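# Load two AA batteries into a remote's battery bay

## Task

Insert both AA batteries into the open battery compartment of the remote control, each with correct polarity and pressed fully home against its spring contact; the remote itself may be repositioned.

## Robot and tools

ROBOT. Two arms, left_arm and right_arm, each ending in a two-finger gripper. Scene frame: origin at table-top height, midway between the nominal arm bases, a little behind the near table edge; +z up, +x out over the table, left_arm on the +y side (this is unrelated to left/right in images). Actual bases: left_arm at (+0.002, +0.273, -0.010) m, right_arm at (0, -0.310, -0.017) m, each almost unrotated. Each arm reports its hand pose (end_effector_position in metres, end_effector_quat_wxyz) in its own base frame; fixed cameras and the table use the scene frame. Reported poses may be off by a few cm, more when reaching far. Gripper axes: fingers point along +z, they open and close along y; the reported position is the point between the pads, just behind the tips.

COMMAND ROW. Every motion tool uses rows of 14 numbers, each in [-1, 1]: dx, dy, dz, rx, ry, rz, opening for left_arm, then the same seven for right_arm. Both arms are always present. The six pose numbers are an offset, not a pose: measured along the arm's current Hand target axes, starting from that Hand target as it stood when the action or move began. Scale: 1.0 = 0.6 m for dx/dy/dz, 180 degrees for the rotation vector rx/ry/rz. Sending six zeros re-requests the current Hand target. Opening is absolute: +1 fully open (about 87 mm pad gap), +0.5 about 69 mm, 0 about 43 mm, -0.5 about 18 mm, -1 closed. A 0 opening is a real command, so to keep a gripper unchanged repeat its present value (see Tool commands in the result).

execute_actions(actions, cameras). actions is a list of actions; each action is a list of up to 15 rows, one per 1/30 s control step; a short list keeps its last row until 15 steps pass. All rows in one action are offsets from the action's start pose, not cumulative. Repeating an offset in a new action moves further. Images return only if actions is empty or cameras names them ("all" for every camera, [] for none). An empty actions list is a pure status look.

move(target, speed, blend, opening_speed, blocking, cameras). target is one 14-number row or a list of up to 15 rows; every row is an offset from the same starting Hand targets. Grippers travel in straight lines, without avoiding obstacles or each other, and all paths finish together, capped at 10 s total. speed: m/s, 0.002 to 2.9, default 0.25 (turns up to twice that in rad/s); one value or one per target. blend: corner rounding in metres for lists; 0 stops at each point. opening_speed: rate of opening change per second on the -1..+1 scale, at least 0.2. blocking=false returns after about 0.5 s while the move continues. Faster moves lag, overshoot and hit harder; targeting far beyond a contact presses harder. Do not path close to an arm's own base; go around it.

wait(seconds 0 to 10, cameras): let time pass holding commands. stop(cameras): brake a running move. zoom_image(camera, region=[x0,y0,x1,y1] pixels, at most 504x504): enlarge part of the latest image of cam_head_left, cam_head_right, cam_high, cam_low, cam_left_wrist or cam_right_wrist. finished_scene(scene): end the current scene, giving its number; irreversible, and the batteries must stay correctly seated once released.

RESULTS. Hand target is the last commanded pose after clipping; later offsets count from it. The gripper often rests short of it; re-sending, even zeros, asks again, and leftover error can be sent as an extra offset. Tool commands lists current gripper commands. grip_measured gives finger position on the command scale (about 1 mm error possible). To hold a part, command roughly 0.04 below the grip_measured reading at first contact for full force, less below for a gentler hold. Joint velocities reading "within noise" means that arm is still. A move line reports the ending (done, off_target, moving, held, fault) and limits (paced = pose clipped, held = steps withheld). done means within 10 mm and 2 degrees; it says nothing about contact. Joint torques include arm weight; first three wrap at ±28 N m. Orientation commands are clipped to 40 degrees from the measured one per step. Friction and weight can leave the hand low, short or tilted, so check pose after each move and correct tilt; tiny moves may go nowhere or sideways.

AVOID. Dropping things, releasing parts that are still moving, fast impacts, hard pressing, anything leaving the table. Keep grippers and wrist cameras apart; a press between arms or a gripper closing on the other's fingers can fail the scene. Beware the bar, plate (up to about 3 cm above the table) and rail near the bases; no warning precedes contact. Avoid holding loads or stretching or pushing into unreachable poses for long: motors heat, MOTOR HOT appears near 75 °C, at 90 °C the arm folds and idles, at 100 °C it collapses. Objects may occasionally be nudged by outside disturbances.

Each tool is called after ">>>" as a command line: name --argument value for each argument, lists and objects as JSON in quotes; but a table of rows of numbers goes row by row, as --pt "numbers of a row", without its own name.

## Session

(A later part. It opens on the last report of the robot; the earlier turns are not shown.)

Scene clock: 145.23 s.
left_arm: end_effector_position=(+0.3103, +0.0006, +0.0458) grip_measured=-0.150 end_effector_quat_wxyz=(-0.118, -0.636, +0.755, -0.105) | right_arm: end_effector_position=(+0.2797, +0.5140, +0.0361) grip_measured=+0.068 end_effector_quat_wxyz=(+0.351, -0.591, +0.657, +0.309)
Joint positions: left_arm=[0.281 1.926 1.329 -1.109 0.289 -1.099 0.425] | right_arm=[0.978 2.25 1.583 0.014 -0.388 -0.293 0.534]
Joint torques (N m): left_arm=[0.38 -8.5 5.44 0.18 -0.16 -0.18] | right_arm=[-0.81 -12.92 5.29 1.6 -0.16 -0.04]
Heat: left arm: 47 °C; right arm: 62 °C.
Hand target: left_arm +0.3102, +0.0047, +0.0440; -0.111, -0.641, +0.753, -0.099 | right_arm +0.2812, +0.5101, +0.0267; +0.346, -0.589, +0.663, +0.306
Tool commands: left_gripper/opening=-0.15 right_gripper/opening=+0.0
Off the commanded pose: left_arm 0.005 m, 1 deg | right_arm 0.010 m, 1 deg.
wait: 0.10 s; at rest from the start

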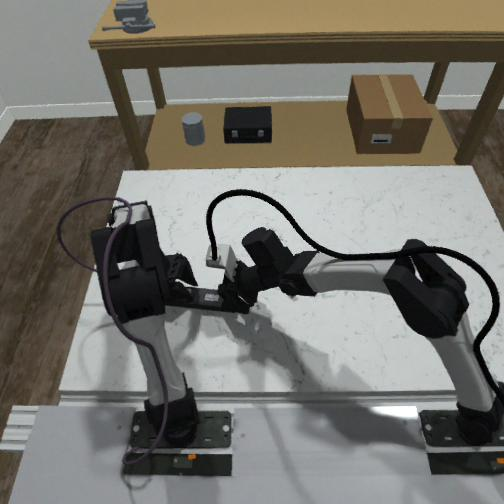

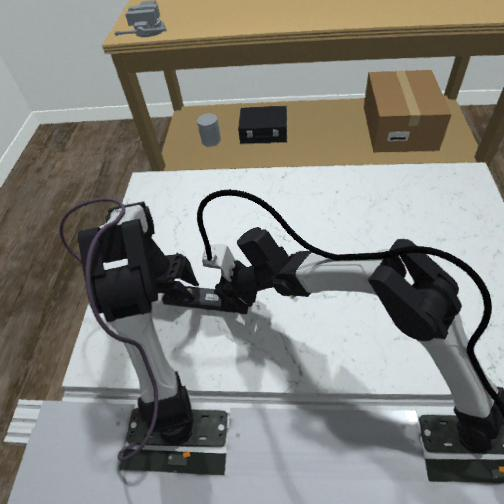

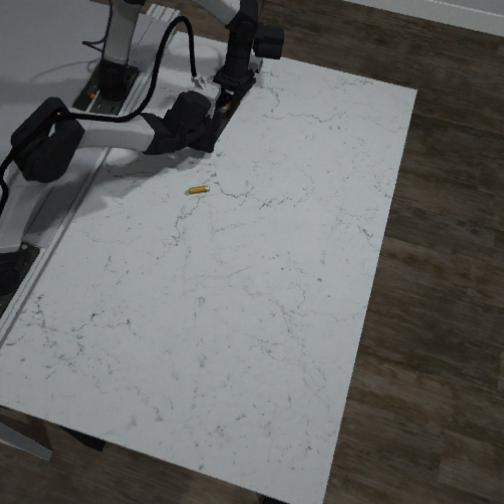

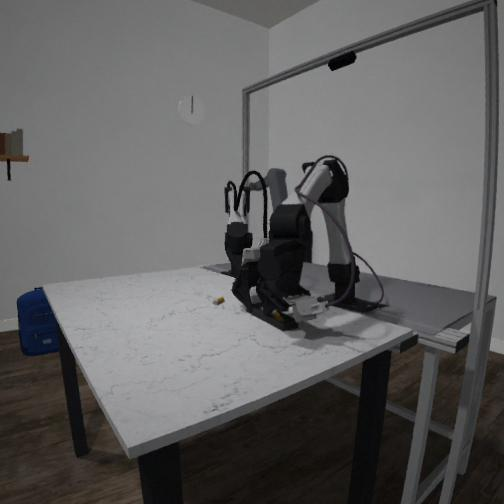

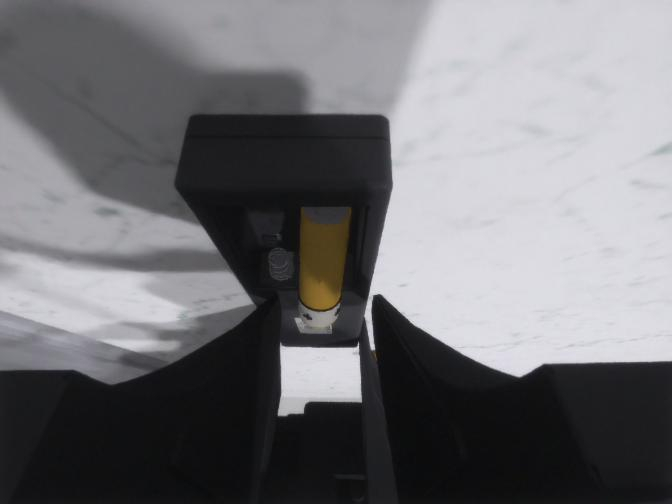

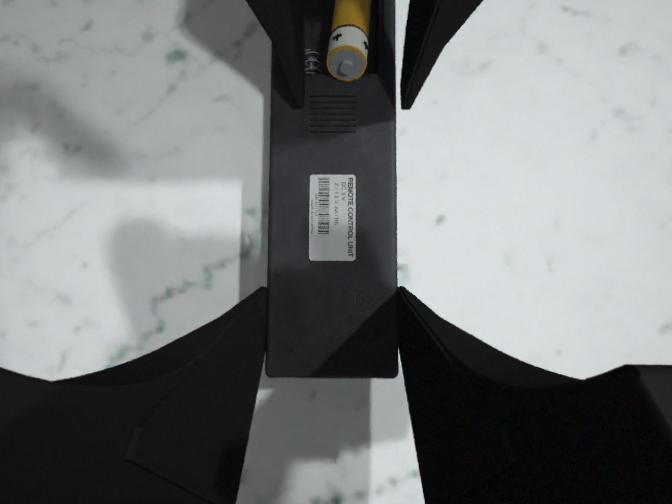

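>>> move --pt "-0.003 0 -0.045 0 0 0 -0.15 0 0 0 0 0 0 0.0" --pt "-0.0055 0 -0.0045 0 0 0 -0.15 0 0 0 0 0 0 0.0" --cameras '["cam_left_wrist","cam_right_wrist", "cam_head_right"]' --speed 0.06

>>> zoom_image --camera "cam_left_wrist" --region '[220, 200, 420, 380]'

>>> zoom_image --camera "cam_right_wrist" --region '[230, 0, 490, 130]'

>>> zoom_image --camera "cam_head_right" --region '[150, 250, 230, 320]'

Scene clock: 150.03 s.
left_arm: end_effector_position=(+0.3111, +0.0061, +0.0485) grip_measured=-0.150 end_effector_quat_wxyz=(-0.117, -0.640, +0.752, -0.105) | right_arm: end_effector_position=(+0.2799, +0.5139, +0.0361) grip_measured=+0.068 end_effector_quat_wxyz=(+0.351, -0.591, +0.658, +0.309)
Joint positions: left_arm=[0.297 1.926 1.341 -1.12 0.287 -1.094 0.425] | right_arm=[0.977 2.25 1.583 0.014 -0.388 -0.293 0.534]
Joint torques (N m): left_arm=[0.03 -8.21 5.61 0.13 -0.14 -0.13] | right_arm=[-0.77 -12.92 5.29 1.61 -0.16 -0.04]
Heat: left arm: 46 °C; right arm: 62 °C.
Hand target: left_arm +0.3107, +0.0086, +0.0455; -0.112, -0.641, +0.753, -0.099 | right_arm +0.2812, +0.5101, +0.0267; +0.346, -0.589, +0.663, +0.306
Off the commanded pose: left_arm 0.004 m, 1 deg | right_arm 0.010 m, 1 deg.
move: done
Images, in order (width x height): cam_head_right 504x504, cam_left_wrist 672x504, cam_right_wrist 672x504.

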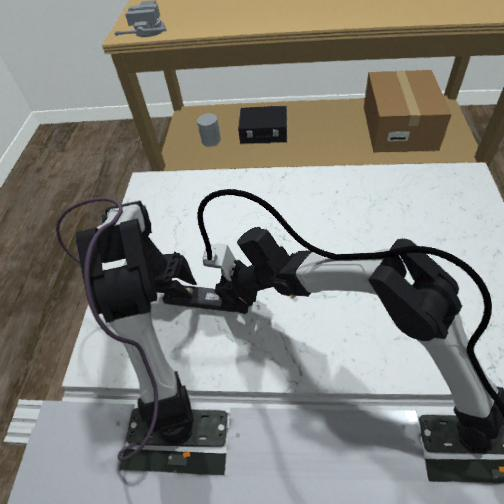

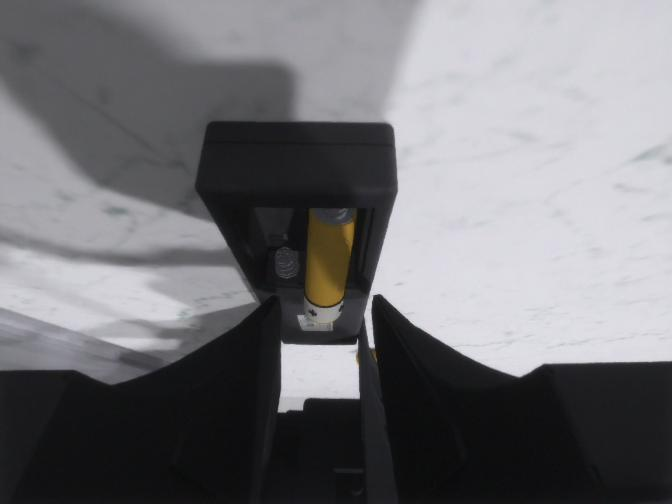

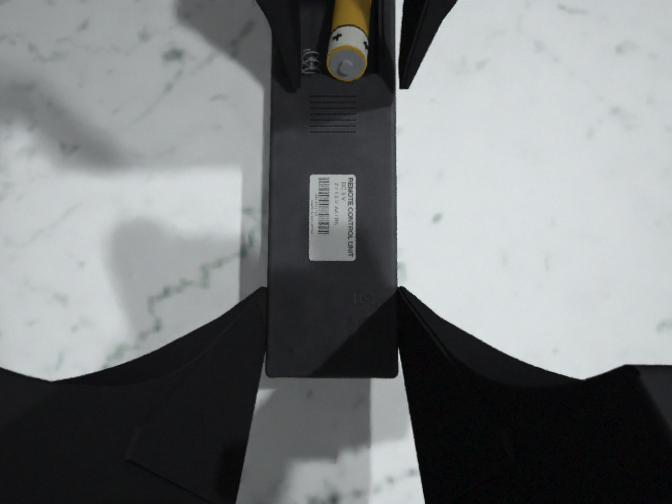

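Scaled by 2.520.

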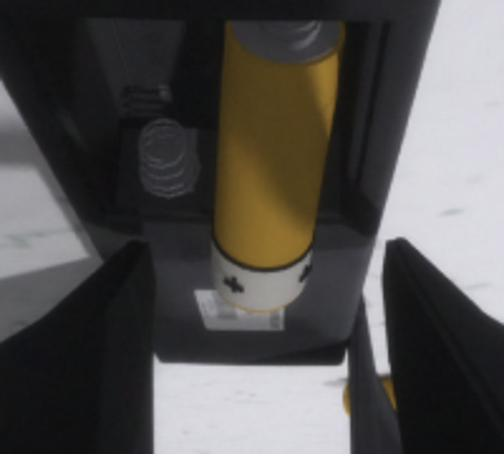

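Scaled by 1.938.

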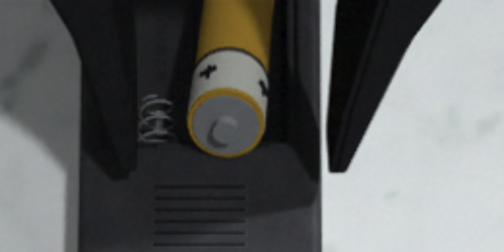

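Scaled by 6.300.

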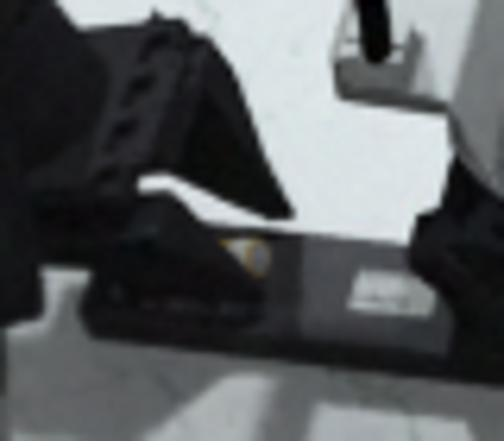

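>>> move --target '[0.005,-0.005,0.0010, 0,0,0, -0.35, 0,0,0,0,0,0,0.0]' --cameras '["cam_left_wrist","cam_right_wrist"]' --speed 0.06 --opening_speed 0.4

>>> zoom_image --camera "cam_left_wrist" --region '[220, 200, 420, 380]'

>>> zoom_image --camera "cam_right_wrist" --region '[230, 0, 490, 130]'

Scene clock: 152.00 s.
left_arm: end_effector_position=(+0.3114, +0.0024, +0.0484) grip_measured=-0.350 end_effector_quat_wxyz=(-0.117, -0.636, +0.756, -0.105) | right_arm: end_effector_position=(+0.2799, +0.5139, +0.0361) grip_measured=+0.068 end_effector_quat_wxyz=(+0.351, -0.591, +0.658, +0.309)
Joint positions: left_arm=[0.285 1.926 1.341 -1.119 0.287 -1.095 0.325] | right_arm=[0.977 2.25 1.583 0.014 -0.388 -0.293 0.534]
Joint torques (N m): left_arm=[-0.02 -7.77 6.19 0.14 -0.1 -0.23] | right_arm=[-0.79 -12.92 5.3 1.61 -0.16 -0.04]
Heat: left arm: 46 °C; right arm: 62 °C.
Hand target: left_arm +0.3132, +0.0051, +0.0458; -0.111, -0.641, +0.753, -0.099 | right_arm +0.2812, +0.5101, +0.0267; +0.346, -0.589, +0.663, +0.306
Off the commanded pose: left_arm 0.004 m, 1 deg | right_arm 0.010 m, 1 deg.
move: done
Images, in order (width x height): cam_left_wrist 672x504, cam_right_wrist 672x504.

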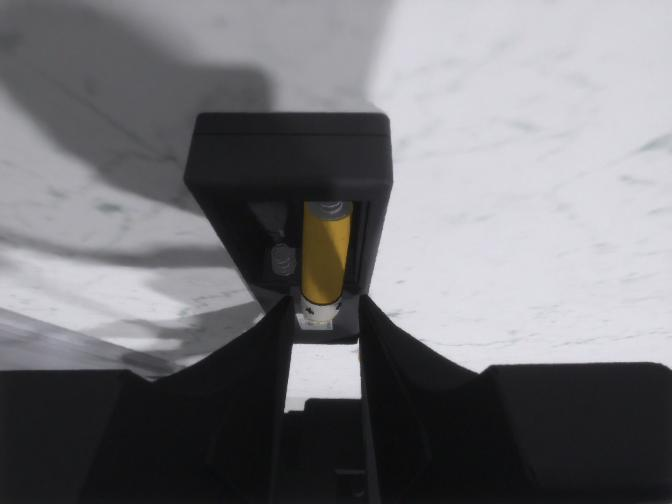

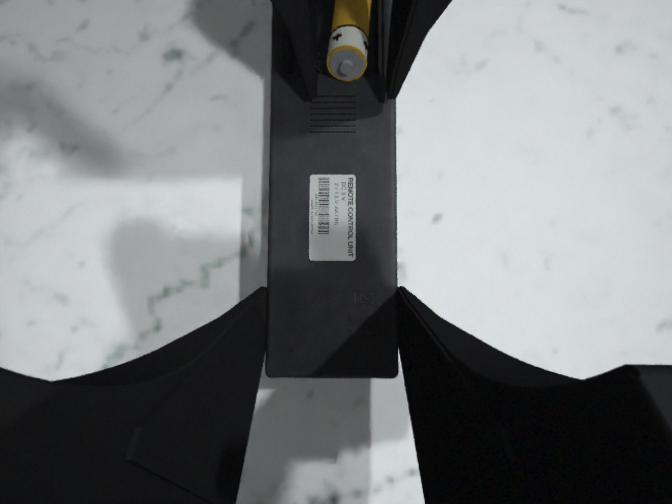

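Scaled by 2.520.

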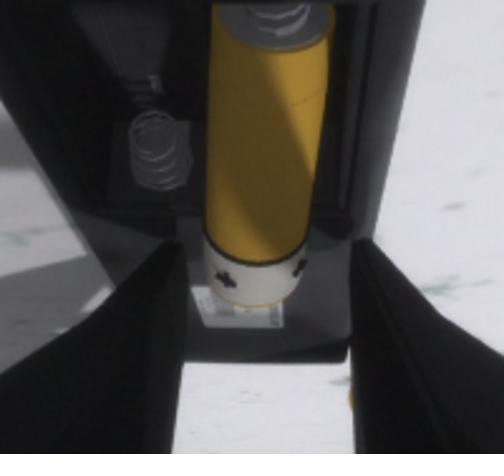

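Scaled by 1.938.

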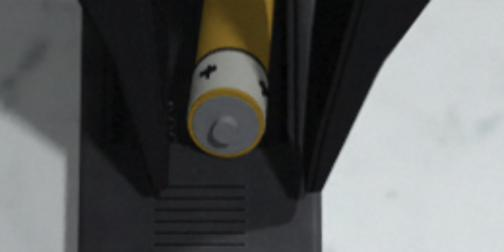

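>>> zoom_image --camera "cam_right_wrist" --region '[265, 40, 405, 100]'

Scaled by 3.600.

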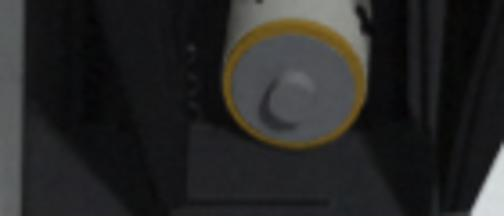

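>>> move --target '[0,-0.0055,0, 0,0,0, -0.35, 0,0,0,0,0,0,0.0]' --cameras '["cam_right_wrist"]' --speed 0.06

>>> zoom_image --camera "cam_right_wrist" --region '[230, 0, 490, 130]'

Scene clock: 153.80 s.
left_arm: end_effector_position=(+0.3110, +0.0012, +0.0461) grip_measured=-0.350 end_effector_quat_wxyz=(-0.121, -0.636, +0.755, -0.103) | right_arm: end_effector_position=(+0.2799, +0.5139, +0.0361) grip_measured=+0.068 end_effector_quat_wxyz=(+0.351, -0.591, +0.658, +0.309)
Joint positions: left_arm=[0.281 1.935 1.341 -1.119 0.287 -1.098 0.325] | right_arm=[0.977 2.25 1.583 0.014 -0.388 -0.293 0.534]
Joint torques (N m): left_arm=[-0.01 -7.69 7.57 0.12 -0.06 -0.26] | right_arm=[-0.79 -12.92 5.29 1.6 -0.16 -0.04]
Heat: left arm: 46 °C; right arm: 63 °C.
Hand target: left_arm +0.3164, +0.0046, +0.0459; -0.111, -0.641, +0.753, -0.099 | right_arm +0.2812, +0.5101, +0.0267; +0.346, -0.589, +0.663, +0.306
Off the commanded pose: left_arm 0.006 m, 1 deg | right_arm 0.010 m, 1 deg.
move: done
Images, in order (width x height): cam_right_wrist 672x504.

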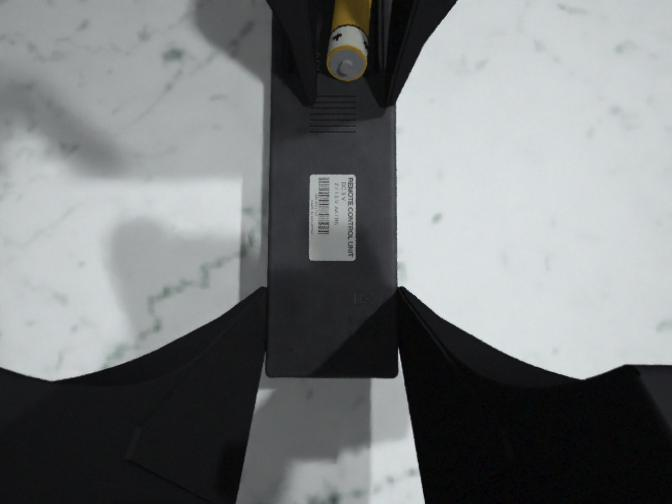

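Scaled by 1.938.

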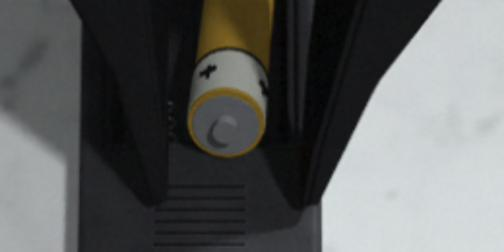

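>>> move --target '[0.0,-0.003,-0.004, 0,0,0, -0.66, 0,0,0,0,0,0,0.0]' --cameras '["cam_right_wrist", "cam_left_wrist"]' --opening_speed 0.4

>>> zoom_image --camera "cam_left_wrist" --region '[220, 200, 420, 380]'

>>> zoom_image --camera "cam_right_wrist" --region '[265, 0, 405, 120]'

Scene clock: 155.47 s.
left_arm: end_effector_position=(+0.3110, +0.0012, +0.0459) grip_measured=-0.620 end_effector_quat_wxyz=(-0.121, -0.636, +0.755, -0.103) | right_arm: end_effector_position=(+0.2799, +0.5139, +0.0361) grip_measured=+0.068 end_effector_quat_wxyz=(+0.351, -0.591, +0.658, +0.309)
Joint positions: left_arm=[0.281 1.936 1.341 -1.119 0.287 -1.099 0.19] | right_arm=[0.977 2.25 1.583 0.014 -0.388 -0.293 0.534]
Joint torques (N m): left_arm=[-0.08 -7.54 9.03 0.03 -0.11 -0.26] | right_arm=[-0.77 -12.92 5.29 1.61 -0.17 -0.04]
Heat: left arm: 46 °C; right arm: 63 °C.
Hand target: left_arm +0.3183, +0.0050, +0.0481; -0.112, -0.641, +0.753, -0.099 | right_arm +0.2812, +0.5101, +0.0267; +0.346, -0.589, +0.663, +0.306
Off the commanded pose: left_arm 0.009 m, 1 deg | right_arm 0.010 m, 1 deg.
move: done
Images, in order (width x height): cam_left_wrist 672x504, cam_right_wrist 672x504.

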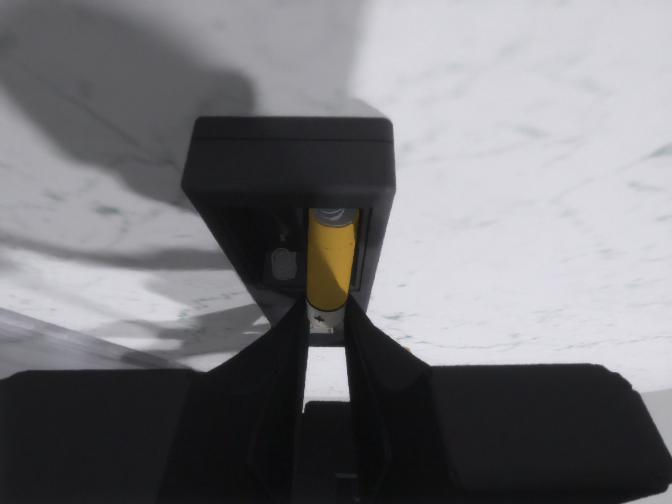

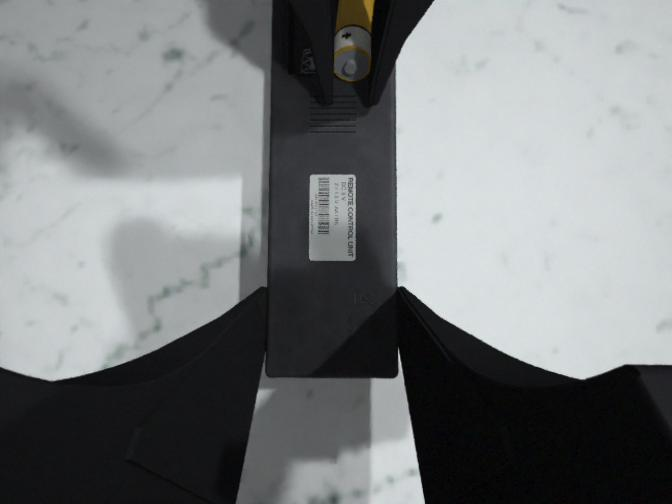

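Scaled by 2.520.

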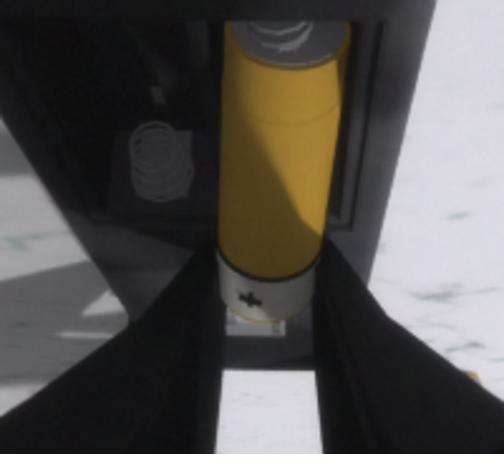

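Scaled by 3.600.

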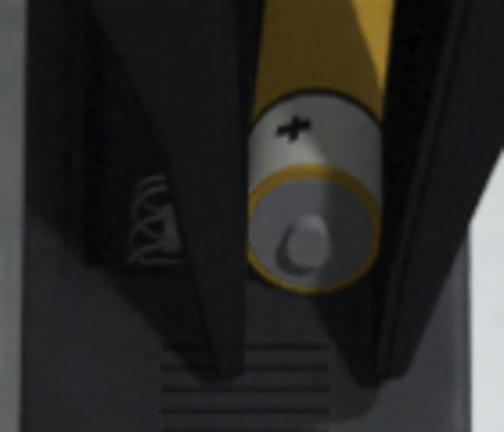

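>>> move --target '[-0.0192,-0.01,-0.0057, 0,0,0, -0.67, 0,0,0,0,0,0,0.0]' --cameras '["cam_right_wrist", "cam_left_wrist"]' --speed 0.05

>>> zoom_image --camera "cam_left_wrist" --region '[220, 200, 420, 380]'

>>> zoom_image --camera "cam_right_wrist" --region '[265, 0, 405, 120]'

Scene clock: 156.90 s.
left_arm: end_effector_position=(+0.3143, +0.0036, +0.0463) grip_measured=-0.620 end_effector_quat_wxyz=(-0.136, -0.639, +0.751, -0.096) | right_arm: end_effector_position=(+0.2810, +0.5134, +0.0362) grip_measured=+0.068 end_effector_quat_wxyz=(+0.352, -0.590, +0.658, +0.308)
Joint positions: left_arm=[0.286 1.977 1.394 -1.164 0.287 -1.099 0.19] | right_arm=[0.976 2.25 1.583 0.014 -0.387 -0.293 0.534]
Joint torques (N m): left_arm=[1.28 -7.95 9.25 0.16 -0.12 -0.02] | right_arm=[-0.65 -12.92 5.29 1.6 -0.17 -0.04]
Heat: left arm: 46 °C; right arm: 63 °C.
Hand target: left_arm +0.3262, +0.0159, +0.0480; -0.112, -0.641, +0.753, -0.099 | right_arm +0.2813, +0.5101, +0.0267; +0.346, -0.589, +0.663, +0.306
Off the commanded pose: left_arm 0.017 m, 3 deg | right_arm 0.010 m, 1 deg.
move: off_target (left_arm)
Images, in order (width x height): cam_left_wrist 672x504, cam_right_wrist 672x504.

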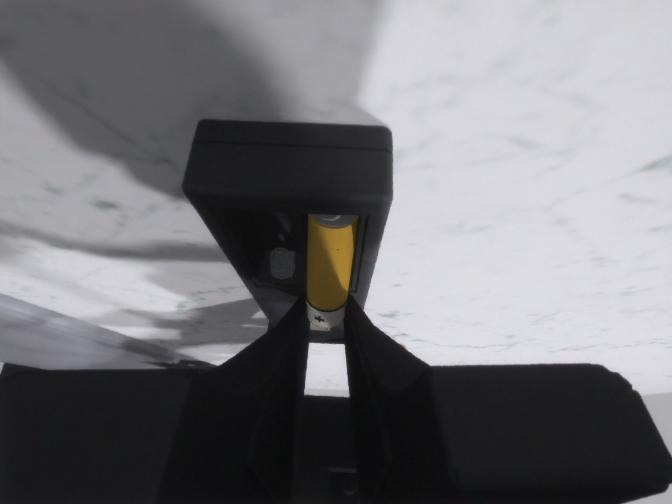

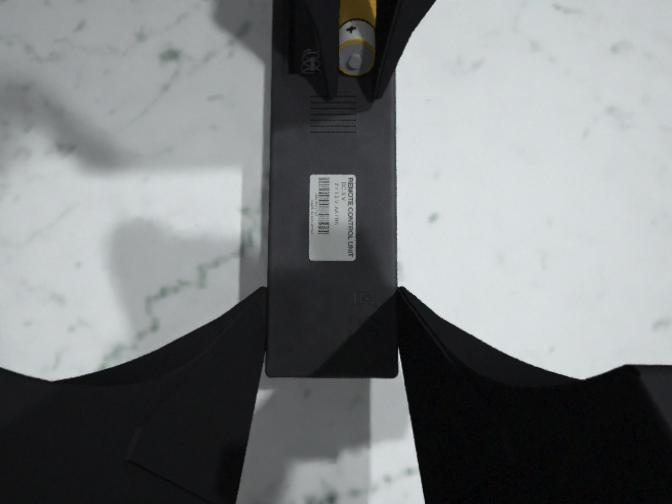

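Scaled by 2.520.

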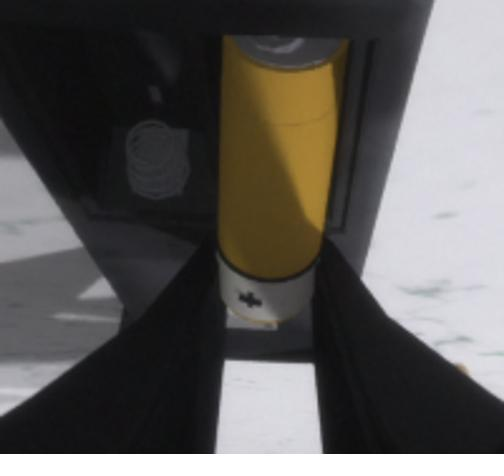

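Scaled by 3.600.

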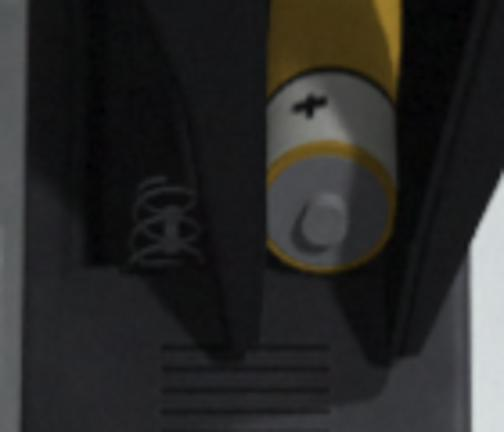

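>>> move --target '[-0.0176,-0.001,-0.005, 0,0,0, -0.67, 0,0,0,0,0,0,0.0]' --cameras '["cam_right_wrist", "cam_left_wrist"]' --speed 0.05

>>> zoom_image --camera "cam_right_wrist" --region '[265, 0, 405, 120]'

Scene clock: 158.17 s.
left_arm: end_effector_position=(+0.3143, +0.0080, +0.0486) grip_measured=-0.620 end_effector_quat_wxyz=(-0.148, -0.639, +0.748, -0.101) | right_arm: end_effector_position=(+0.2821, +0.5139, +0.0369) grip_measured=+0.068 end_effector_quat_wxyz=(+0.355, -0.589, +0.658, +0.307)
Joint positions: left_arm=[0.306 1.998 1.422 -1.196 0.302 -1.076 0.19] | right_arm=[0.976 2.25 1.583 0.02 -0.384 -0.293 0.534]
Joint torques (N m): left_arm=[1.85 -8.09 9.4 0.24 -0.32 0] | right_arm=[-0.65 -12.93 5.31 1.56 -0.2 -0.04]
Heat: left arm: 46 °C; right arm: 63 °C.
Hand target: left_arm +0.3285, +0.0266, +0.0478; -0.112, -0.641, +0.753, -0.099 | right_arm +0.2813, +0.5101, +0.0266; +0.346, -0.589, +0.663, +0.306
Off the commanded pose: left_arm 0.024 m, 4 deg | right_arm 0.011 m, 1 deg.
move: off_target (left_arm, right_arm)
Images, in order (width x height): cam_left_wrist 672x504, cam_right_wrist 672x504.

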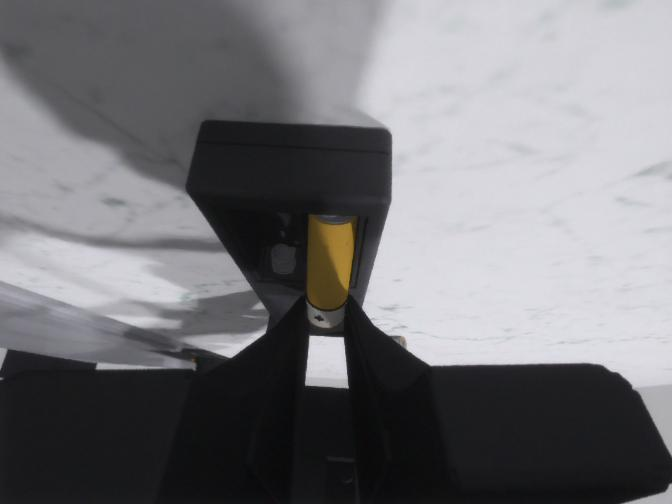

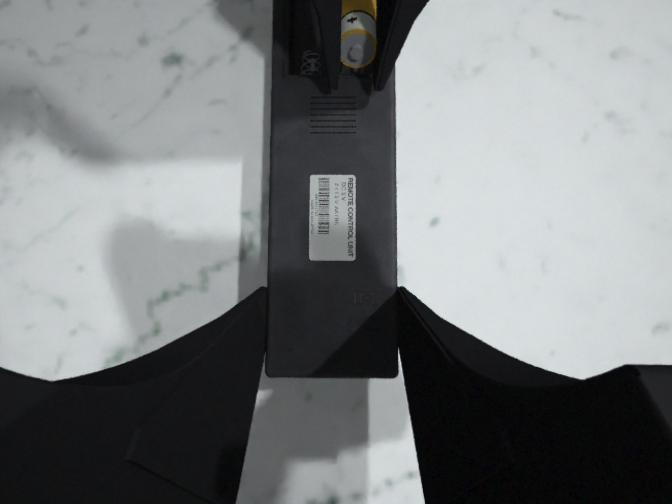

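Scaled by 3.600.

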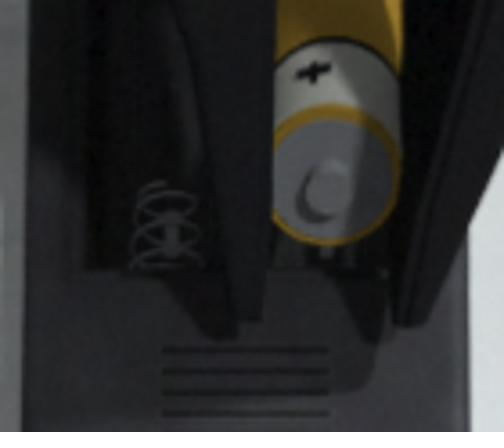

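>>> move --target '[-0.0088,0,0.0287, 0,-0.0444,0, -0.67, 0,0,0,0,0,0,0.0]' --cameras '["cam_right_wrist", "cam_left_wrist", "cam_head_right"]' --speed 0.05

>>> zoom_image --camera "cam_right_wrist" --region '[265, 0, 405, 120]'

>>> zoom_image --camera "cam_left_wrist" --region '[220, 200, 420, 380]'

>>> zoom_image --camera "cam_head_right" --region '[150, 250, 230, 320]'

Scene clock: 160.90 s.
left_arm: end_effector_position=(+0.3156, +0.0059, +0.0445) grip_measured=-0.621 end_effector_quat_wxyz=(-0.119, -0.638, +0.756, -0.081) | right_arm: end_effector_position=(+0.2825, +0.5137, +0.0364) grip_measured=+0.068 end_effector_quat_wxyz=(+0.354, -0.587, +0.661, +0.307)
Joint positions: left_arm=[0.271 1.965 1.389 -1.147 0.246 -1.112 0.19] | right_arm=[0.976 2.251 1.583 0.02 -0.38 -0.286 0.534]
Joint torques (N m): left_arm=[0.32 -8.91 4.7 0.92 -1.04 -0.34] | right_arm=[-0.65 -12.98 5.31 1.56 -0.24 -0.12]
Heat: left arm: 46 °C; right arm: 63 °C.
Hand target: left_arm +0.3287, +0.0266, +0.0298; -0.059, -0.646, +0.759, -0.054 | right_arm +0.2813, +0.5101, +0.0266; +0.346, -0.589, +0.663, +0.306
Off the commanded pose: left_arm 0.029 m, 8 deg | right_arm 0.010 m, 1 deg.
move: off_target (left_arm)
Images, in order (width x height): cam_head_right 504x504, cam_left_wrist 672x504, cam_right_wrist 672x504.

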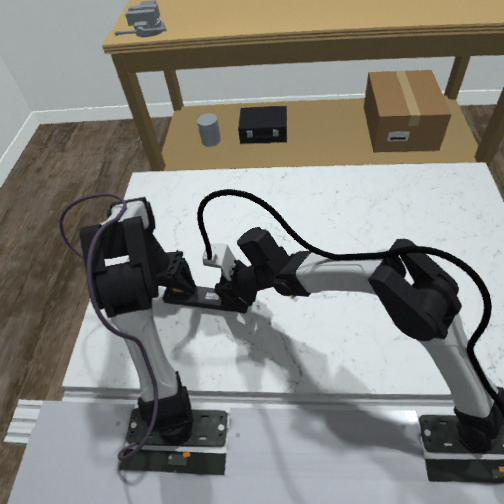

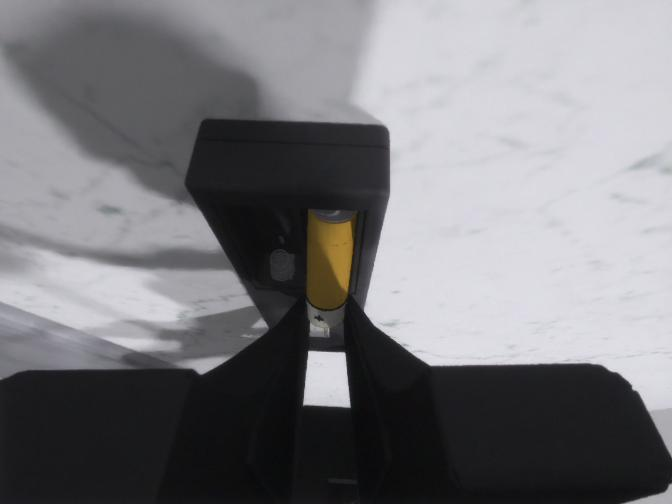

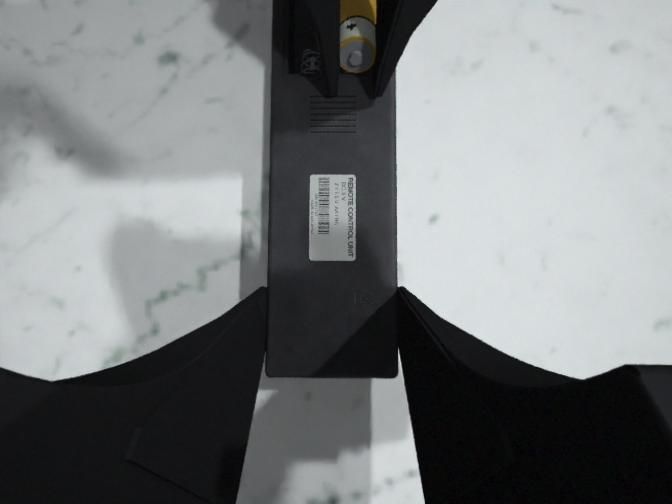

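Scaled by 3.600.

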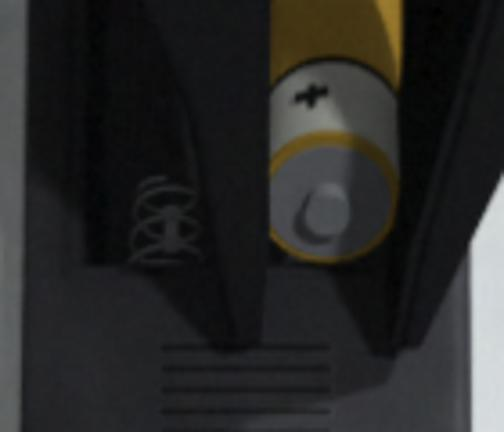

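Scaled by 2.520.

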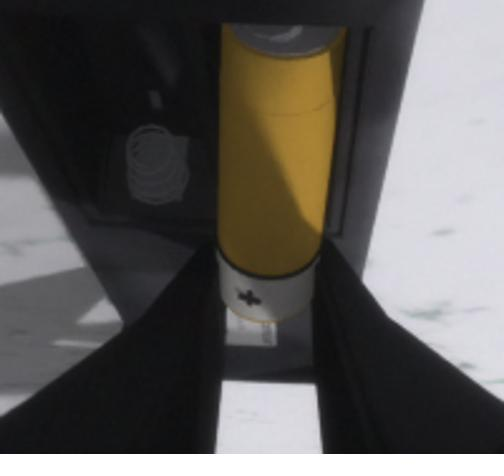

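Scaled by 6.300.

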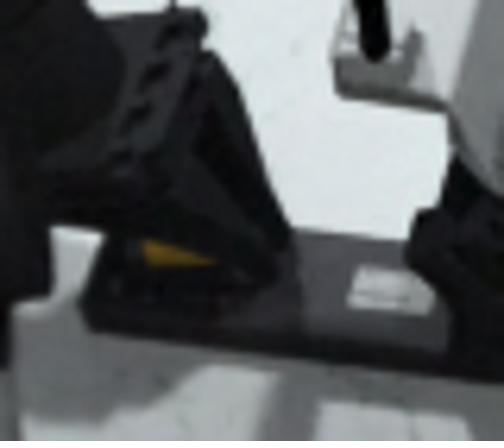

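>>> move --target '[-0.008,0,0.0088, 0,0.05,0, -0.67, 0,0,0,0,0,0,0.0]' --cameras '["cam_right_wrist", "cam_left_wrist", "cam_head_right"]' --speed 0.05

>>> zoom_image --camera "cam_right_wrist" --region '[265, 0, 405, 120]'

>>> zoom_image --camera "cam_left_wrist" --region '[220, 200, 420, 380]'

Scene clock: 163.47 s.
left_arm: end_effector_position=(+0.3161, +0.0062, +0.0440) grip_measured=-0.621 end_effector_quat_wxyz=(-0.163, -0.638, +0.742, -0.129) | right_arm: end_effector_position=(+0.2825, +0.5137, +0.0364) grip_measured=+0.068 end_effector_quat_wxyz=(+0.354, -0.587, +0.661, +0.307)
Joint positions: left_arm=[0.327 2.021 1.41 -1.177 0.361 -1.053 0.19] | right_arm=[0.976 2.251 1.583 0.02 -0.38 -0.286 0.534]
Joint torques (N m): left_arm=[1.46 -6.06 7.41 0.68 -0.8 -0.01] | right_arm=[-0.65 -12.97 5.3 1.56 -0.25 -0.11]
Heat: left arm: 46 °C; right arm: 63 °C.
Hand target: left_arm +0.3293, +0.0305, +0.0238; -0.118, -0.640, +0.752, -0.104 | right_arm +0.2813, +0.5101, +0.0266; +0.346, -0.589, +0.663, +0.306
Off the commanded pose: left_arm 0.034 m, 6 deg | right_arm 0.011 m, 1 deg.
move: off_target (left_arm, right_arm)
Images, in order (width x height): cam_head_right 504x504, cam_left_wrist 672x504, cam_right_wrist 672x504.

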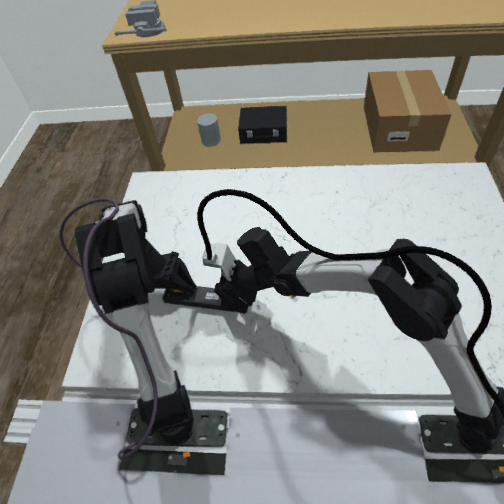

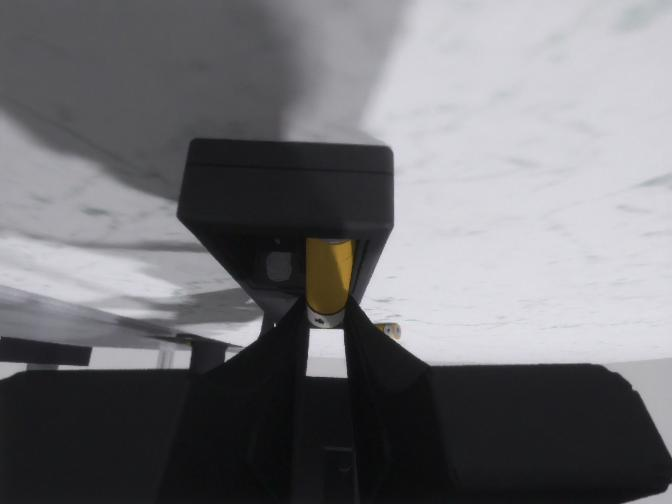

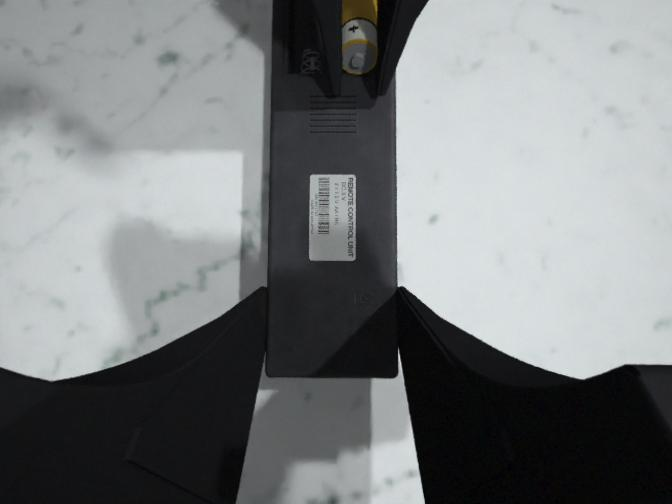

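Scaled by 3.600.

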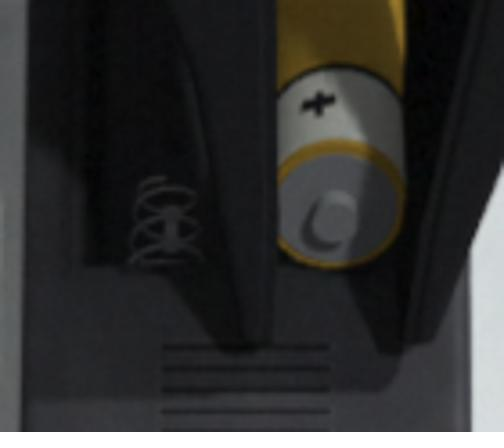

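Scaled by 2.520.

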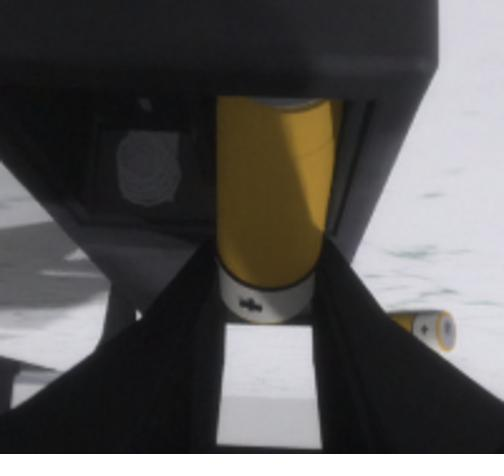

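>>> move --pt "0.009 0 -0.0390 0 0 0 -0.67 0 0 0 0 0 0 0.0" --cameras '["cam_right_wrist", "cam_left_wrist"]' --speed 0.06

>>> zoom_image --camera "cam_right_wrist" --region '[265, 0, 405, 120]'

Scene clock: 164.87 s.
left_arm: end_effector_position=(+0.3168, +0.0091, +0.0510) grip_measured=-0.621 end_effector_quat_wxyz=(-0.163, -0.638, +0.743, -0.120) | right_arm: end_effector_position=(+0.2827, +0.5141, +0.0368) grip_measured=+0.068 end_effector_quat_wxyz=(+0.355, -0.586, +0.660, +0.307)
Joint positions: left_arm=[0.327 2.023 1.446 -1.218 0.344 -1.053 0.189] | right_arm=[0.976 2.251 1.583 0.022 -0.38 -0.286 0.534]
Joint torques (N m): left_arm=[1.84 -8.64 9.57 0.27 -0.64 0.03] | right_arm=[-0.65 -12.98 5.3 1.54 -0.25 -0.11]
Heat: left arm: 46 °C; right arm: 63 °C.
Hand target: left_arm +0.3295, +0.0326, +0.0478; -0.118, -0.640, +0.752, -0.104 | right_arm +0.2813, +0.5101, +0.0266; +0.346, -0.589, +0.663, +0.306
Off the commanded pose: left_arm 0.027 m, 6 deg | right_arm 0.011 m, 1 deg.
move: off_target (left_arm, right_arm)
Images, in order (width x height): cam_left_wrist 672x504, cam_right_wrist 672x504.

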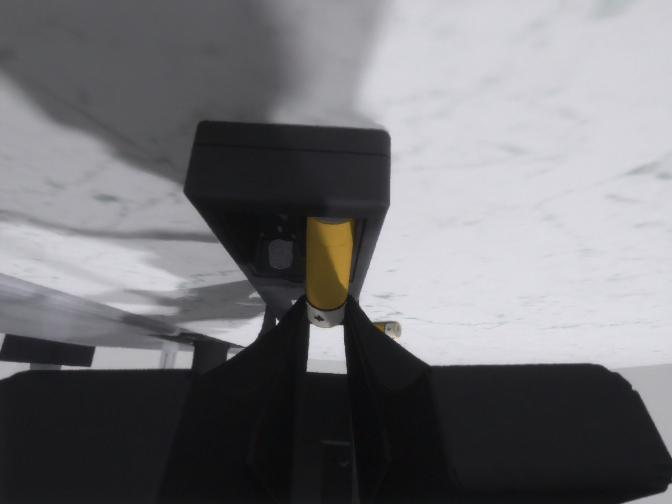

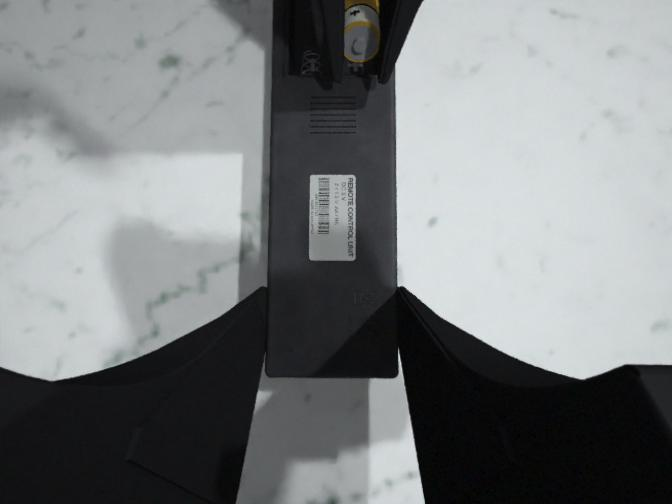

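Scaled by 3.600.

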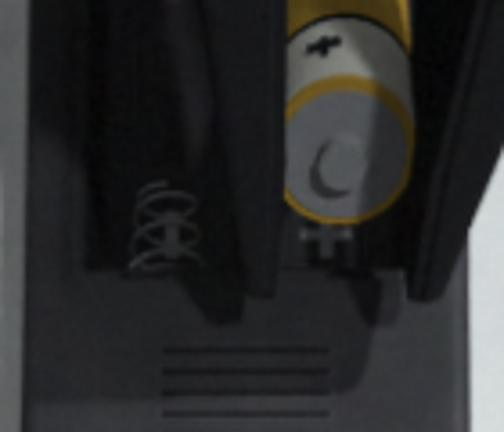

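>>> move --pt "-0.0165 0 0.0300 0 0 0 -0.67 0 0 0 0 0 0 0.0" --cameras '["cam_right_wrist", "cam_left_wrist"]' --speed 0.06

>>> zoom_image --camera "cam_right_wrist" --region '[265, 0, 405, 120]'

Scene clock: 165.93 s.
left_arm: end_effector_position=(+0.3166, +0.0093, +0.0453) grip_measured=-0.621 end_effector_quat_wxyz=(-0.170, -0.636, +0.743, -0.121) | right_arm: end_effector_position=(+0.2829, +0.5143, +0.0371) grip_measured=+0.068 end_effector_quat_wxyz=(+0.356, -0.586, +0.660, +0.307)
Joint positions: left_arm=[0.331 2.043 1.446 -1.213 0.35 -1.043 0.189] | right_arm=[0.976 2.251 1.583 0.024 -0.38 -0.286 0.534]
Joint torques (N m): left_arm=[2.24 -7.57 6.54 0.7 -0.77 0] | right_arm=[-0.65 -12.98 5.3 1.52 -0.24 -0.11]
Heat: left arm: 46 °C; right arm: 63 °C.
Hand target: left_arm +0.3303, +0.0363, +0.0277; -0.118, -0.640, +0.752, -0.104 | right_arm +0.2813, +0.5100, +0.0265; +0.346, -0.589, +0.663, +0.306
Off the commanded pose: left_arm 0.035 m, 6 deg | right_arm 0.011 m, 1 deg.
move: off_target (left_arm, right_arm)
Images, in order (width x height): cam_left_wrist 672x504, cam_right_wrist 672x504.

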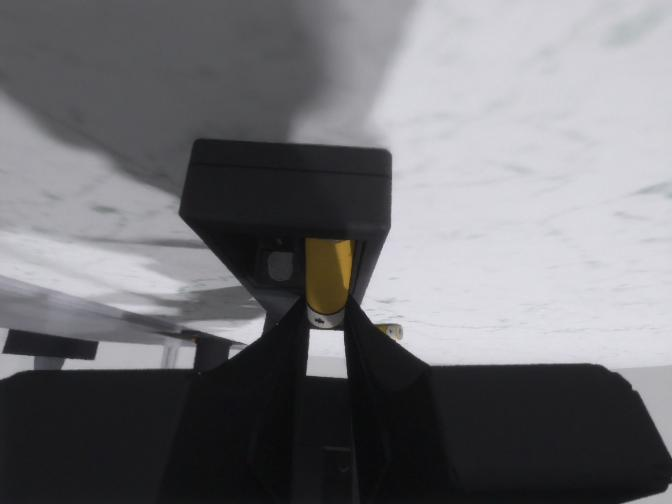

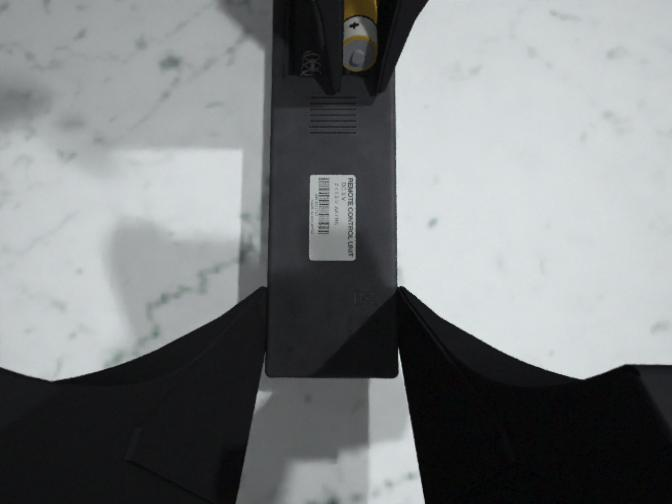

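Scaled by 3.600.

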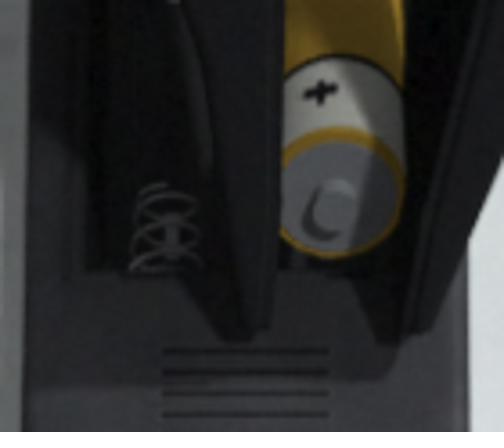

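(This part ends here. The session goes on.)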